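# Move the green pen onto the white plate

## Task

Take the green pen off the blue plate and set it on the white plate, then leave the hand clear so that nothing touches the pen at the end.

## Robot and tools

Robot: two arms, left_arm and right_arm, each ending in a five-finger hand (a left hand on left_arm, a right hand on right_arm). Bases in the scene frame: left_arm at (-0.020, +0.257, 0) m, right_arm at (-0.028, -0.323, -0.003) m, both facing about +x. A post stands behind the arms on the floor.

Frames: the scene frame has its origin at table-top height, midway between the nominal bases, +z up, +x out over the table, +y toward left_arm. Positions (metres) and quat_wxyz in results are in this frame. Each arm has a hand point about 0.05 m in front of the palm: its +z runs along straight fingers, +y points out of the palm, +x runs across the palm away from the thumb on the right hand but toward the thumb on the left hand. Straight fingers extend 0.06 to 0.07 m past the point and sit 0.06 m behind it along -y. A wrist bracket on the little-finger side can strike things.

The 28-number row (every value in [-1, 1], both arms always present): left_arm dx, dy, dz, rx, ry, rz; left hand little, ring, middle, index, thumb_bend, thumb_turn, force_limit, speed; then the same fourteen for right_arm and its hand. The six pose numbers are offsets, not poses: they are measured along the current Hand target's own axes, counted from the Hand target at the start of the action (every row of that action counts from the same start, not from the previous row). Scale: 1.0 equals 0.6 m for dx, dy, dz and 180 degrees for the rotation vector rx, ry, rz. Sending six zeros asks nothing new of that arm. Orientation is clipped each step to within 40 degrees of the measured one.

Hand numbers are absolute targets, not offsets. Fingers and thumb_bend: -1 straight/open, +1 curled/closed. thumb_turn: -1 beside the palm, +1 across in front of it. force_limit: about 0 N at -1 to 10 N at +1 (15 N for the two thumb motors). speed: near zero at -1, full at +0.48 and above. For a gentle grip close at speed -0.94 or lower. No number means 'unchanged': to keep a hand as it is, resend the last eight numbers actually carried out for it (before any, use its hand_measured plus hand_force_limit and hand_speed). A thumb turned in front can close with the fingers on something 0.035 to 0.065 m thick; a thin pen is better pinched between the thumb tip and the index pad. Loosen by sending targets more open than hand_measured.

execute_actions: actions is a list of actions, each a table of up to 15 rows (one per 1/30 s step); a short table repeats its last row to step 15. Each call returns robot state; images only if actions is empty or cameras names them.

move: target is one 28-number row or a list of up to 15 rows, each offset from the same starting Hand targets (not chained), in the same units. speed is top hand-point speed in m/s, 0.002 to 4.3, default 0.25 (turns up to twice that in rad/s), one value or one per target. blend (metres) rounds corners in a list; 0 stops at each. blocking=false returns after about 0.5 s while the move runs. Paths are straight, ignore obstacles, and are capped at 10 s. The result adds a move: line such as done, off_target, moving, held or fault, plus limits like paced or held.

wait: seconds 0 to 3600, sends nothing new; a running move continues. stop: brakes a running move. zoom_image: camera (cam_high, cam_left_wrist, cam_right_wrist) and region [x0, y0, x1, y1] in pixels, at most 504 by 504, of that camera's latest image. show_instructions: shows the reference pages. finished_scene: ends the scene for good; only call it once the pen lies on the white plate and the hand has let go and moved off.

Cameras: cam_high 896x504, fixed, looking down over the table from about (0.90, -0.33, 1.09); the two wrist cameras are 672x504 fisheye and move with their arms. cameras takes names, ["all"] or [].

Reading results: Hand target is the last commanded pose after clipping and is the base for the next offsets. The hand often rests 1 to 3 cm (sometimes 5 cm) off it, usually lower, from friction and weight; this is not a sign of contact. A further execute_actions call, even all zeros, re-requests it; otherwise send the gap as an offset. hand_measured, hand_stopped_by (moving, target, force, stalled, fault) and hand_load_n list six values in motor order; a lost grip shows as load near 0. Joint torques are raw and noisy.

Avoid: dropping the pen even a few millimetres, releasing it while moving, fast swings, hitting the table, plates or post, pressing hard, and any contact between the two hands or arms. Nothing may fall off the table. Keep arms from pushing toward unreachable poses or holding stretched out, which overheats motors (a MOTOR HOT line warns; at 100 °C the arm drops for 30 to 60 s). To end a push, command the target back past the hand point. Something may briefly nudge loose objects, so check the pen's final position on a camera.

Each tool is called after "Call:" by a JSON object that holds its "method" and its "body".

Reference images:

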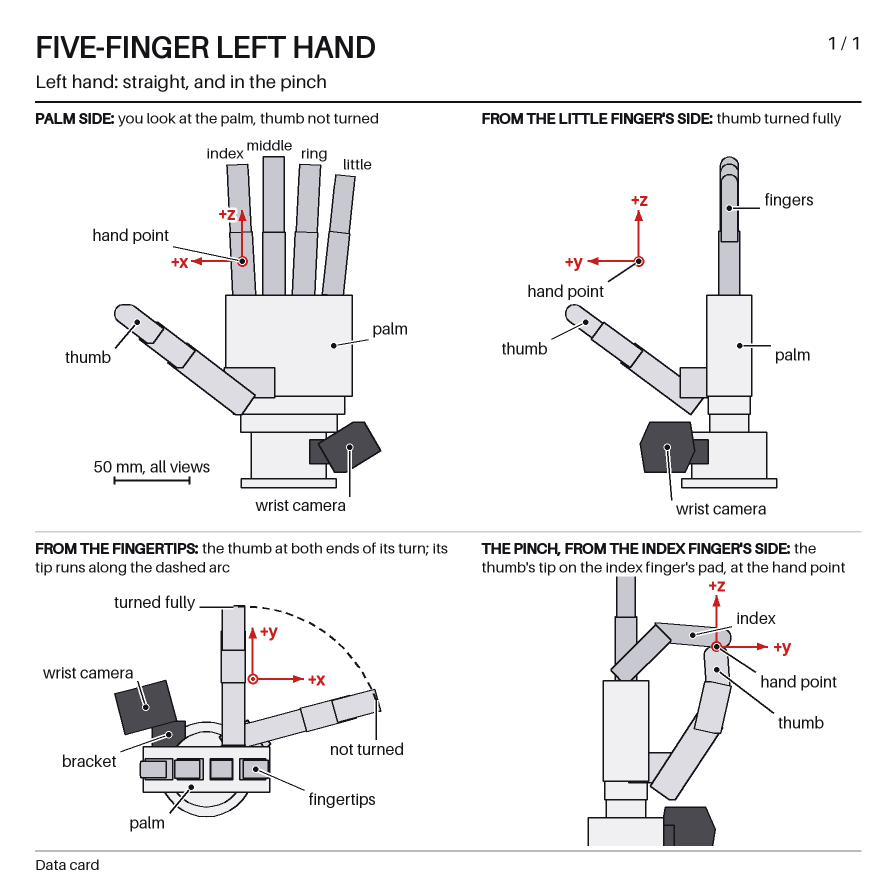

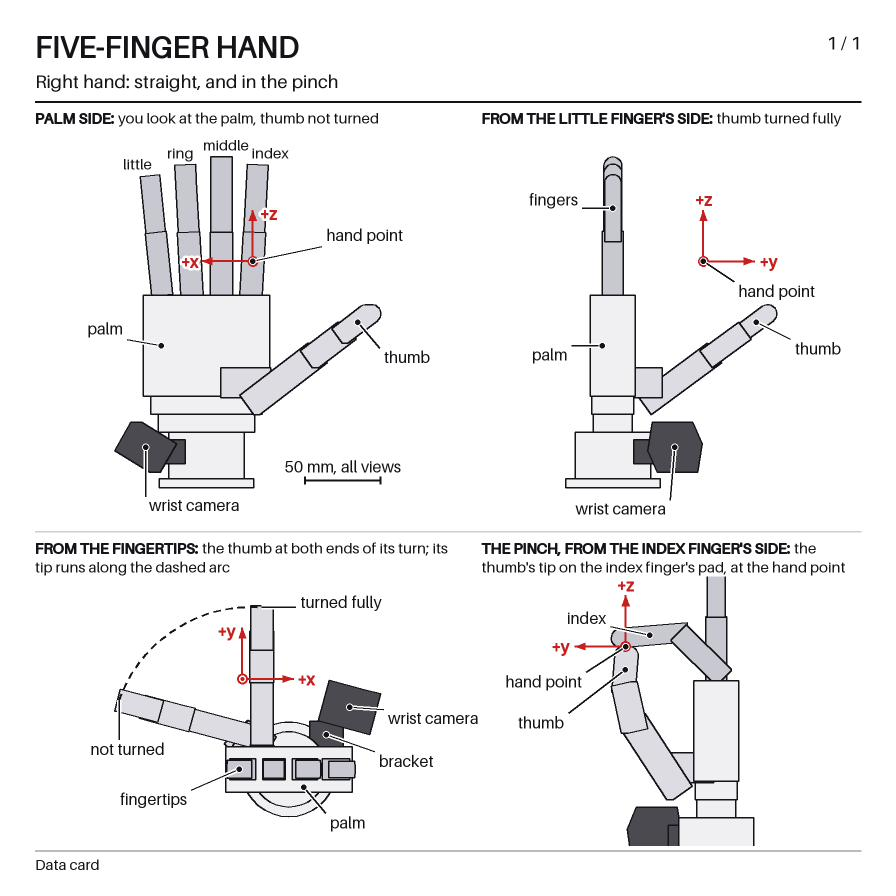

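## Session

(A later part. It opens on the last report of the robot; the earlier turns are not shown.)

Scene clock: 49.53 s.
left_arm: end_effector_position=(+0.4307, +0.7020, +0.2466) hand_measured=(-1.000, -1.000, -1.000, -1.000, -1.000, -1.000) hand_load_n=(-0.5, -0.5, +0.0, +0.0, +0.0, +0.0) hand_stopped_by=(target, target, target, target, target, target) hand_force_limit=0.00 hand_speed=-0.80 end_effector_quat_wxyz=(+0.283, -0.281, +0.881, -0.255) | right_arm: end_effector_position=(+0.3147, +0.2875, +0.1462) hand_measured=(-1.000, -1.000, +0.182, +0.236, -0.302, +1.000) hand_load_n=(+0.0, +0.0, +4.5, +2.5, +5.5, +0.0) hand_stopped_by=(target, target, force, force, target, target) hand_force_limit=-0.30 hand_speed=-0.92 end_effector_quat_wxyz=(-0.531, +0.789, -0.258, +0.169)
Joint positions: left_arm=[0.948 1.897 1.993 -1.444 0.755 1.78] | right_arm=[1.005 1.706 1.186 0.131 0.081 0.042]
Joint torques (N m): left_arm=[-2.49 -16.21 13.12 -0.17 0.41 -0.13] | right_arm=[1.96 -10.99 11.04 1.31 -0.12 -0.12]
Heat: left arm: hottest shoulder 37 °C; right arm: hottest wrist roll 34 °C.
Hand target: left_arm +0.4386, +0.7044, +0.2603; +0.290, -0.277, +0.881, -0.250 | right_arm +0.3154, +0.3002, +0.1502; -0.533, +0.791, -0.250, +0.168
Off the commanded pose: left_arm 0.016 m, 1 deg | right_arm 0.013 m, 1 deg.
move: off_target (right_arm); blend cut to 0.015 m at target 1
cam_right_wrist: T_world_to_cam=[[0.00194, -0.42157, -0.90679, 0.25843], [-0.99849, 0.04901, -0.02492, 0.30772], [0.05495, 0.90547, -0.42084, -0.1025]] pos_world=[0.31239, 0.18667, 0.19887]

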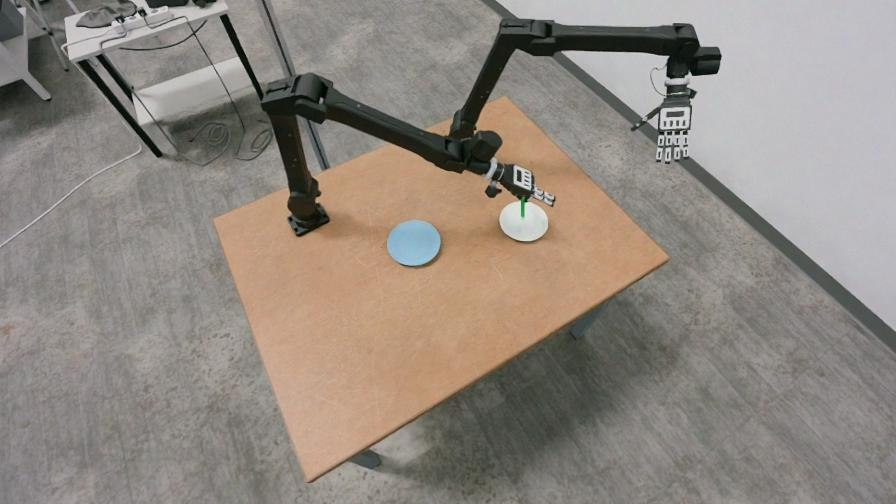

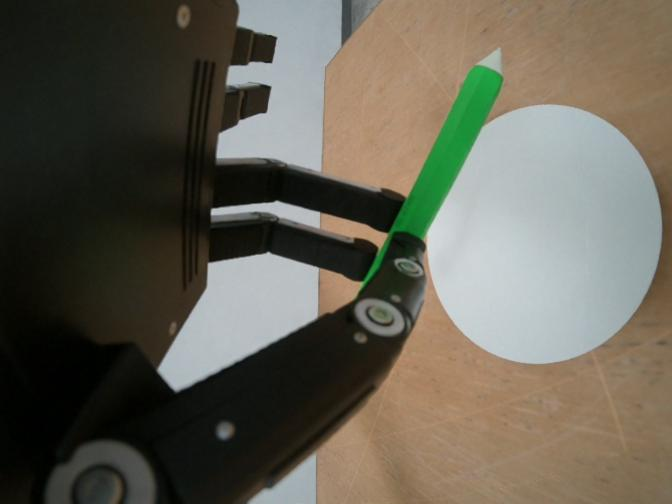

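Call:
{"method": "move", "body": {"target": [0,0,0,0,0,0,-1,-1,-1,-1,-1,-1,0,-0.8, -0.0094,0.1159,0.0780,0,0,-0.0611, -1,-1,0.5,0.5,-0.3,1,-0.3,-0.92], "speed": 0.12, "cameras": ["cam_high","cam_right_wrist"]}}

Call:
{"method": "zoom_image", "body": {"camera": "cam_high", "region": [460, 150, 580, 270]}}

Call:
{"method": "zoom_image", "body": {"camera": "cam_right_wrist", "region": [260, 0, 672, 420]}}

Scene clock: 55.07 s.
left_arm: end_effector_position=(+0.4307, +0.7020, +0.2466) hand_measured=(-1.000, -1.000, -1.000, -1.000, -1.000, -1.000) hand_load_n=(-0.5, +0.0, -0.5, +0.0, +0.0, +0.0) hand_stopped_by=(target, target, target, target, target, target) hand_force_limit=0.00 hand_speed=-0.80 end_effector_quat_wxyz=(+0.283, -0.281, +0.881, -0.255) | right_arm: end_effector_position=(+0.3175, +0.3025, +0.0612) hand_measured=(-1.000, -1.000, +0.182, +0.236, -0.302, +1.000) hand_load_n=(+0.0, +0.0, +4.0, +2.5, +6.0, +0.0) hand_stopped_by=(target, target, force, force, target, target) hand_force_limit=-0.30 hand_speed=-0.92 end_effector_quat_wxyz=(-0.502, +0.818, -0.181, +0.213)
Joint positions: left_arm=[0.948 1.897 1.993 -1.444 0.755 1.78] | right_arm=[1.033 1.866 1.186 0.261 0.101 -0.138]
Joint torques (N m): left_arm=[-1.79 -16.62 13.09 -0.13 0.42 -0.16] | right_arm=[2.14 -12.1 9.88 2.62 0.11 -0.13]
Heat: left arm: hottest shoulder 37 °C; right arm: hottest elbow 34 °C.
Hand target: left_arm +0.4386, +0.7044, +0.2603; +0.290, -0.277, +0.881, -0.250 | right_arm +0.3207, +0.3176, +0.0681; -0.514, +0.811, -0.173, +0.218
Off the commanded pose: left_arm 0.016 m, 1 deg | right_arm 0.017 m, 2 deg.
move: off_target (right_arm)
cam_right_wrist: T_world_to_cam=[[0.15174, -0.52591, -0.8369, 0.16747], [-0.98743, -0.04281, -0.15213, 0.33986], [0.04418, 0.84946, -0.5258, -0.12526]] pos_world=[0.31571, 0.20903, 0.126]

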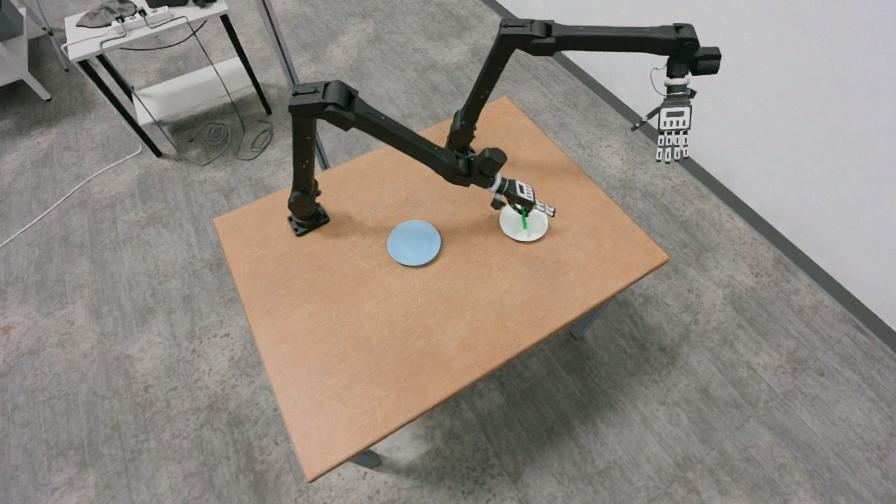

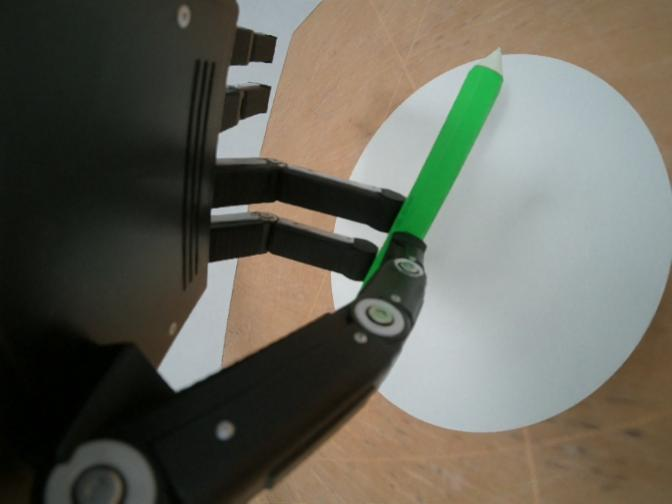

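Scaled by 4.200 from the camera's image (finer frame: 1280x720).

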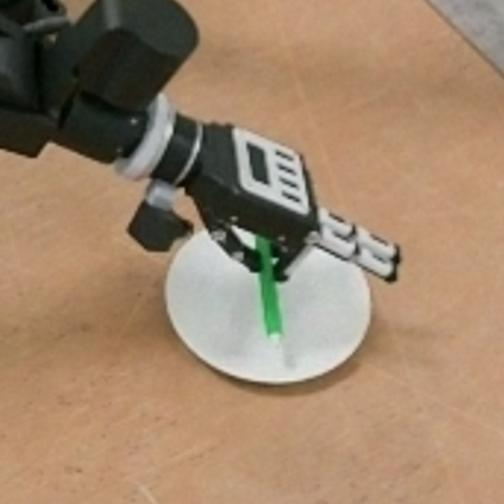

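Scaled by 1.200 from the camera's image (finer frame: 960x720).

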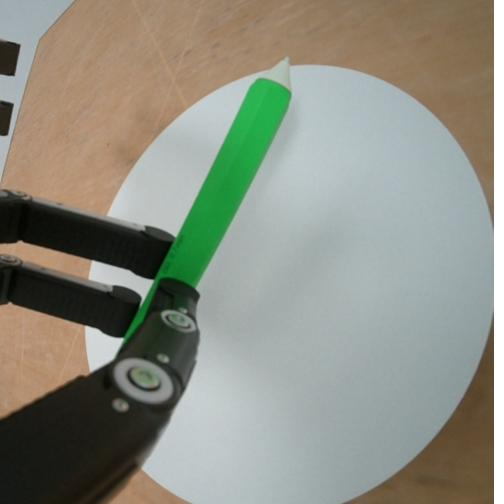

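Call:
{"method": "move", "body": {"target": [0,0,0,0,0,0,-1,-1,-1,-1,-1,-1,0,-0.8, 0.0020,0.0305,0.0157,0,0,0, -1,-1,0.5,0.5,-0.3,1,-0.3,-0.92], "speed": 0.06, "cameras": ["cam_high","cam_right_wrist"]}}

Call:
{"method": "zoom_image", "body": {"camera": "cam_high", "region": [490, 190, 560, 260]}}

Call:
{"method": "zoom_image", "body": {"camera": "cam_right_wrist", "region": [260, 0, 672, 420]}}

Scene clock: 58.63 s.
left_arm: end_effector_position=(+0.4307, +0.7020, +0.2466) hand_measured=(-1.000, -1.000, -1.000, -1.000, -1.000, -1.000) hand_load_n=(+0.0, +0.0, -0.5, +0.0, +0.0, -0.5) hand_stopped_by=(target, target, target, target, target, target) hand_force_limit=0.00 hand_speed=-0.80 end_effector_quat_wxyz=(+0.283, -0.281, +0.881, -0.255) | right_arm: end_effector_position=(+0.3199, +0.3070, +0.0473) hand_measured=(-1.000, -1.000, +0.184, +0.236, -0.300, +1.000) hand_load_n=(+0.0, +0.0, +0.0, +0.0, +0.0, +0.0) hand_stopped_by=(target, target, force, force, target, target) hand_force_limit=-0.30 hand_speed=-0.92 end_effector_quat_wxyz=(-0.506, +0.816, -0.178, +0.214)
Joint positions: left_arm=[0.948 1.897 1.993 -1.444 0.755 1.78] | right_arm=[1.033 1.901 1.186 0.306 0.099 -0.143]
Joint torques (N m): left_arm=[-1.9 -16.67 13.24 -0.18 0.42 -0.14] | right_arm=[0.79 -11.99 9.13 2.82 -0.13 -0.1]
Heat: left arm: hottest shoulder 37 °C; right arm: hottest elbow 34 °C.
Hand target: left_arm +0.4386, +0.7044, +0.2603; +0.290, -0.277, +0.881, -0.250 | right_arm +0.3257, +0.3166, +0.0481; -0.514, +0.811, -0.173, +0.218
Off the commanded pose: left_arm 0.016 m, 1 deg | right_arm 0.011 m, 1 deg.
move: off_target (right_arm)
cam_right_wrist: T_world_to_cam=[[0.16011, -0.51877, -0.83979, 0.15304], [-0.98606, -0.04495, -0.16023, 0.34078], [0.04537, 0.85373, -0.51873, -0.13847]] pos_world=[0.31781, 0.21293, 0.1113]

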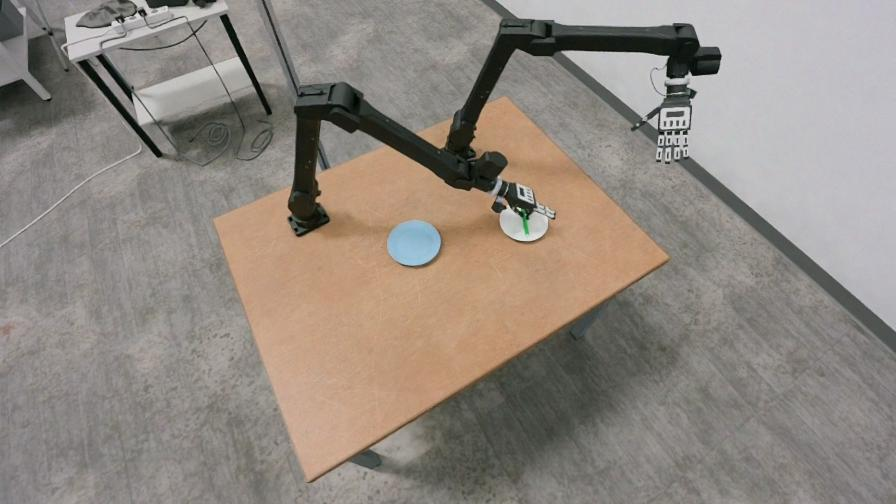

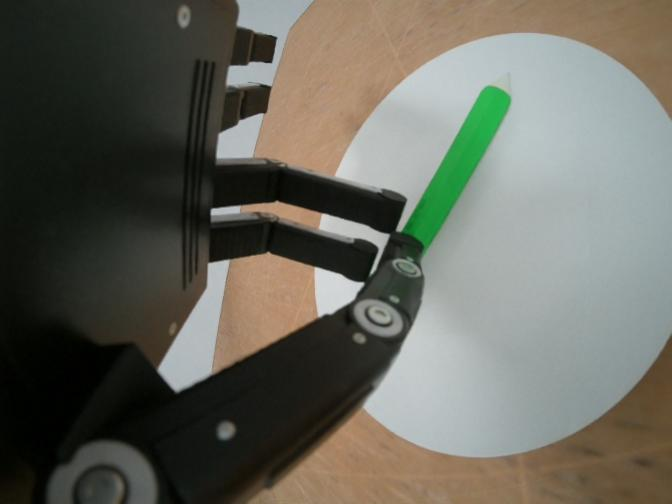

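Scaled by 7.200 from the camera's image (finer frame: 1280x720).

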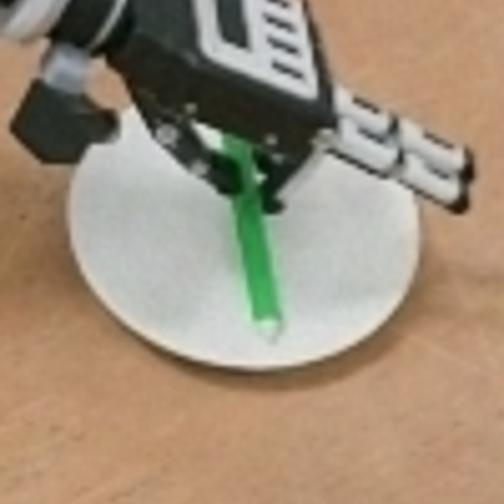

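Scaled by 1.200 from the camera's image (finer frame: 960x720).

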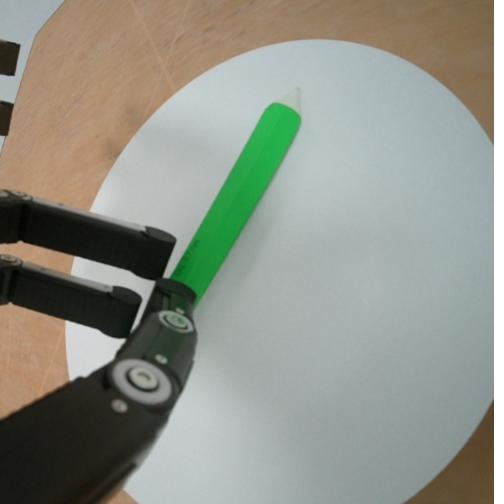

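Call:
{"method": "move", "body": {"target": [0,0,0,0,0,0,-1,-1,-1,-1,-1,-1,0,-0.8, 0,0,0,0,0,0, -1,-1,-0.4,-0.4,-0.3,1,-0.3,-0.85], "cameras": ["cam_high","cam_right_wrist"]}}

Call:
{"method": "zoom_image", "body": {"camera": "cam_high", "region": [490, 190, 560, 260]}}

Call:
{"method": "zoom_image", "body": {"camera": "cam_right_wrist", "region": [260, 0, 672, 420]}}

Scene clock: 61.93 s.
left_arm: end_effector_position=(+0.4307, +0.7020, +0.2466) hand_measured=(-1.000, -1.000, -1.000, -1.000, -1.000, -1.000) hand_load_n=(+0.0, +0.0, +0.0, -0.5, +0.0, +0.0) hand_stopped_by=(target, target, target, target, target, target) hand_force_limit=0.00 hand_speed=-0.80 end_effector_quat_wxyz=(+0.283, -0.281, +0.881, -0.255) | right_arm: end_effector_position=(+0.3199, +0.3070, +0.0473) hand_measured=(-1.000, -1.000, -0.400, -0.400, -0.300, +1.000) hand_load_n=(+0.0, +0.0, +0.0, +0.0, +0.0, +0.0) hand_stopped_by=(target, target, target, target, target, target) hand_force_limit=-0.30 hand_speed=-0.85 end_effector_quat_wxyz=(-0.506, +0.816, -0.178, +0.214)
Joint positions: left_arm=[0.948 1.897 1.993 -1.444 0.755 1.78] | right_arm=[1.033 1.901 1.186 0.306 0.099 -0.143]
Joint torques (N m): left_arm=[-2.2 -16.32 13.09 -0.09 0.42 -0.15] | right_arm=[1.03 -11.81 9.09 2.61 -0.13 -0.09]
Heat: left arm: hottest shoulder 37 °C; right arm: hottest elbow 35 °C.
Hand target: left_arm +0.4386, +0.7044, +0.2603; +0.290, -0.277, +0.881, -0.250 | right_arm +0.3257, +0.3166, +0.0481; -0.514, +0.811, -0.173, +0.218
Off the commanded pose: left_arm 0.016 m, 1 deg | right_arm 0.011 m, 1 deg.
move: done
cam_right_wrist: T_world_to_cam=[[0.16045, -0.51894, -0.83962, 0.15294], [-0.986, -0.04517, -0.16051, 0.34094], [0.04537, 0.85362, -0.51893, -0.13843]] pos_world=[0.31791, 0.21293, 0.1113]

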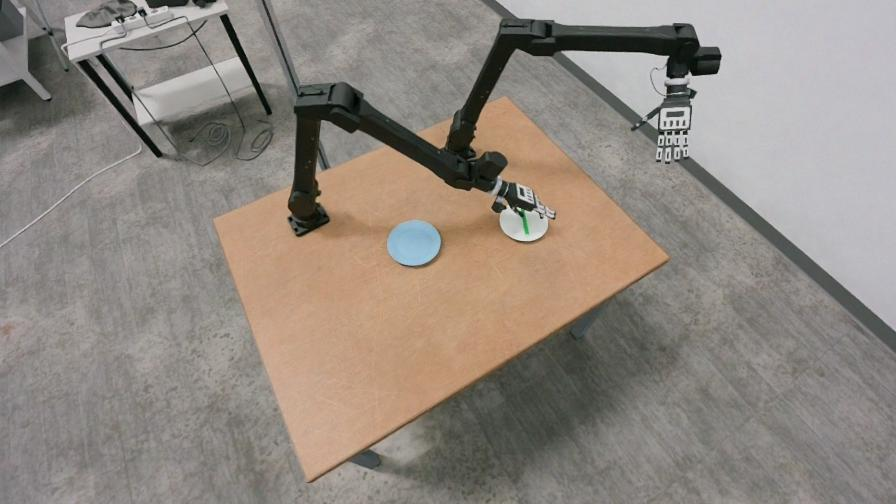

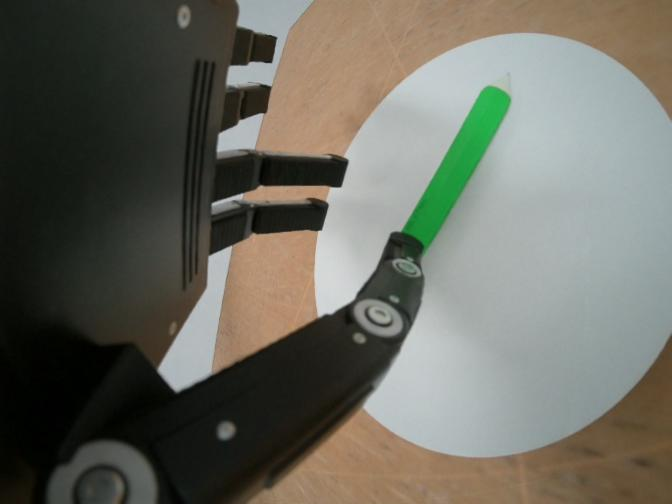

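Scaled by 7.200 from the camera's image (finer frame: 1280x720).

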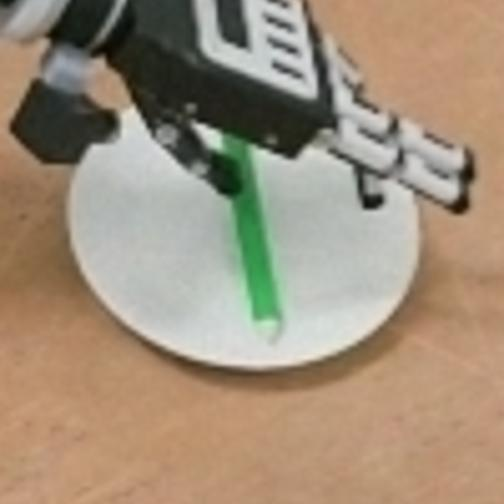

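Scaled by 1.200 from the camera's image (finer frame: 960x720).

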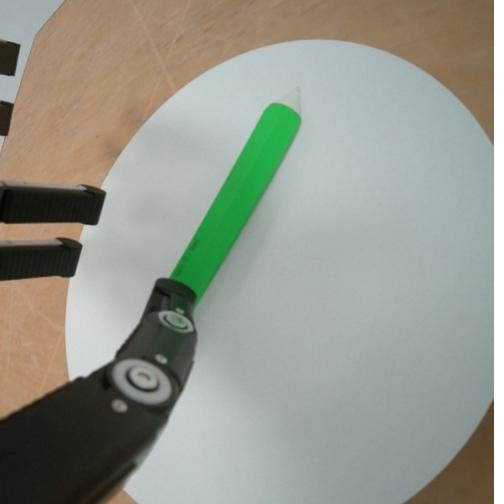

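Call:
{"method": "move", "body": {"target": [0,0,0,0,0,0,-1,-1,-1,-1,-1,-1,0,-0.8, 0.0293,-0.1515,-0.0625,0,0,0, -1,-1,-0.4,-0.4,-0.3,1,-0.3,-0.85], "speed": 0.08, "cameras": ["cam_high","cam_right_wrist"]}}

Call:
{"method": "zoom_image", "body": {"camera": "cam_high", "region": [490, 190, 560, 260]}}

Scene clock: 64.23 s.
left_arm: end_effector_position=(+0.4307, +0.7020, +0.2466) hand_measured=(-1.000, -1.000, -1.000, -1.000, -1.000, -1.000) hand_load_n=(+0.0, +0.0, +0.0, +0.0, +0.0, +0.0) hand_stopped_by=(target, target, target, target, target, target) hand_force_limit=0.00 hand_speed=-0.80 end_effector_quat_wxyz=(+0.283, -0.281, +0.881, -0.255) | right_arm: end_effector_position=(+0.3207, +0.3084, +0.1321) hand_measured=(-1.000, -1.000, -0.400, -0.400, -0.300, +1.000) hand_load_n=(+0.0, +0.0, +0.0, +0.0, +0.0, +0.0) hand_stopped_by=(target, target, target, target, target, target) hand_force_limit=-0.30 hand_speed=-0.85 end_effector_quat_wxyz=(-0.507, +0.816, -0.178, +0.215)
Joint positions: left_arm=[0.948 1.897 1.993 -1.444 0.755 1.78] | right_arm=[1.033 1.776 1.265 0.104 0.099 -0.143]
Joint torques (N m): left_arm=[-2.37 -16.5 13.23 -0.28 0.43 -0.14] | right_arm=[0.38 -12.92 10.81 1.31 -0.12 -0.1]
Heat: left arm: hottest shoulder 37 °C; right arm: hottest elbow 35 °C.
Hand target: left_arm +0.4386, +0.7044, +0.2603; +0.290, -0.277, +0.881, -0.250 | right_arm +0.3257, +0.3166, +0.1481; -0.514, +0.811, -0.173, +0.218
Off the commanded pose: left_arm 0.016 m, 1 deg | right_arm 0.019 m, 1 deg.
move: off_target (right_arm)
cam_right_wrist: T_world_to_cam=[[0.16096, -0.51785, -0.84019, 0.22439], [-0.9859, -0.04488, -0.16121, 0.35533], [0.04577, 0.85429, -0.51777, -0.0962]] pos_world=[0.31861, 0.21433, 0.196]

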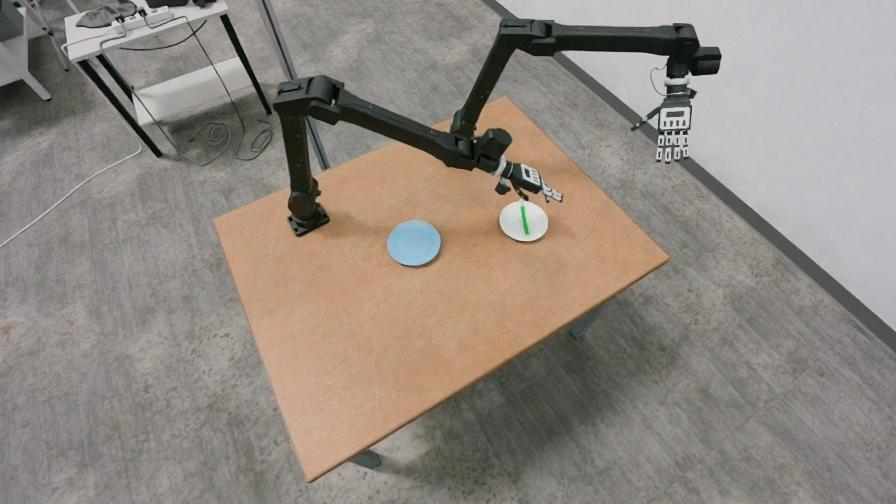

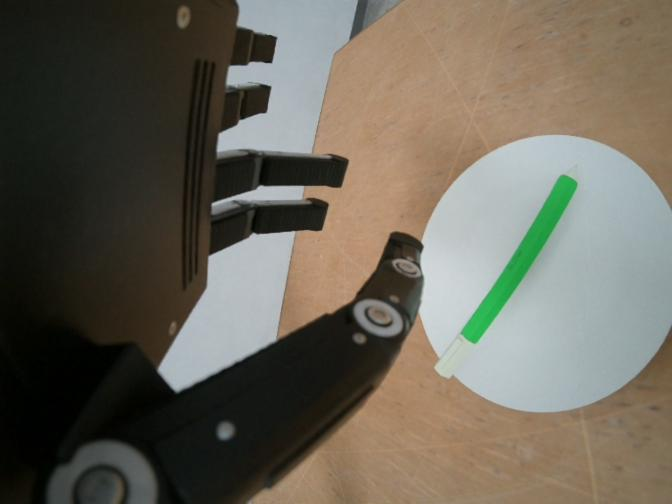

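Scaled by 7.200 from the camera's image (finer frame: 1280x720).

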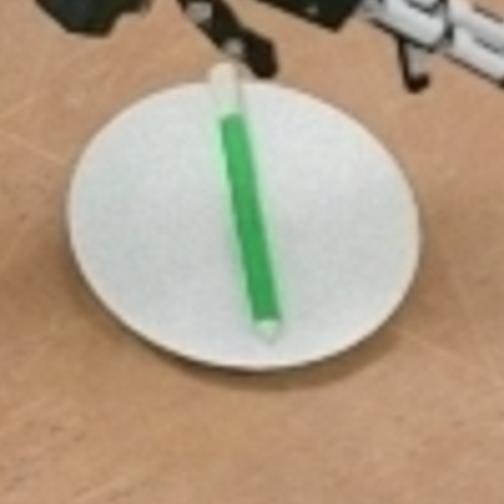

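Call:
{"method": "finished_scene", "body": {}}

The scene is finished: the task was done.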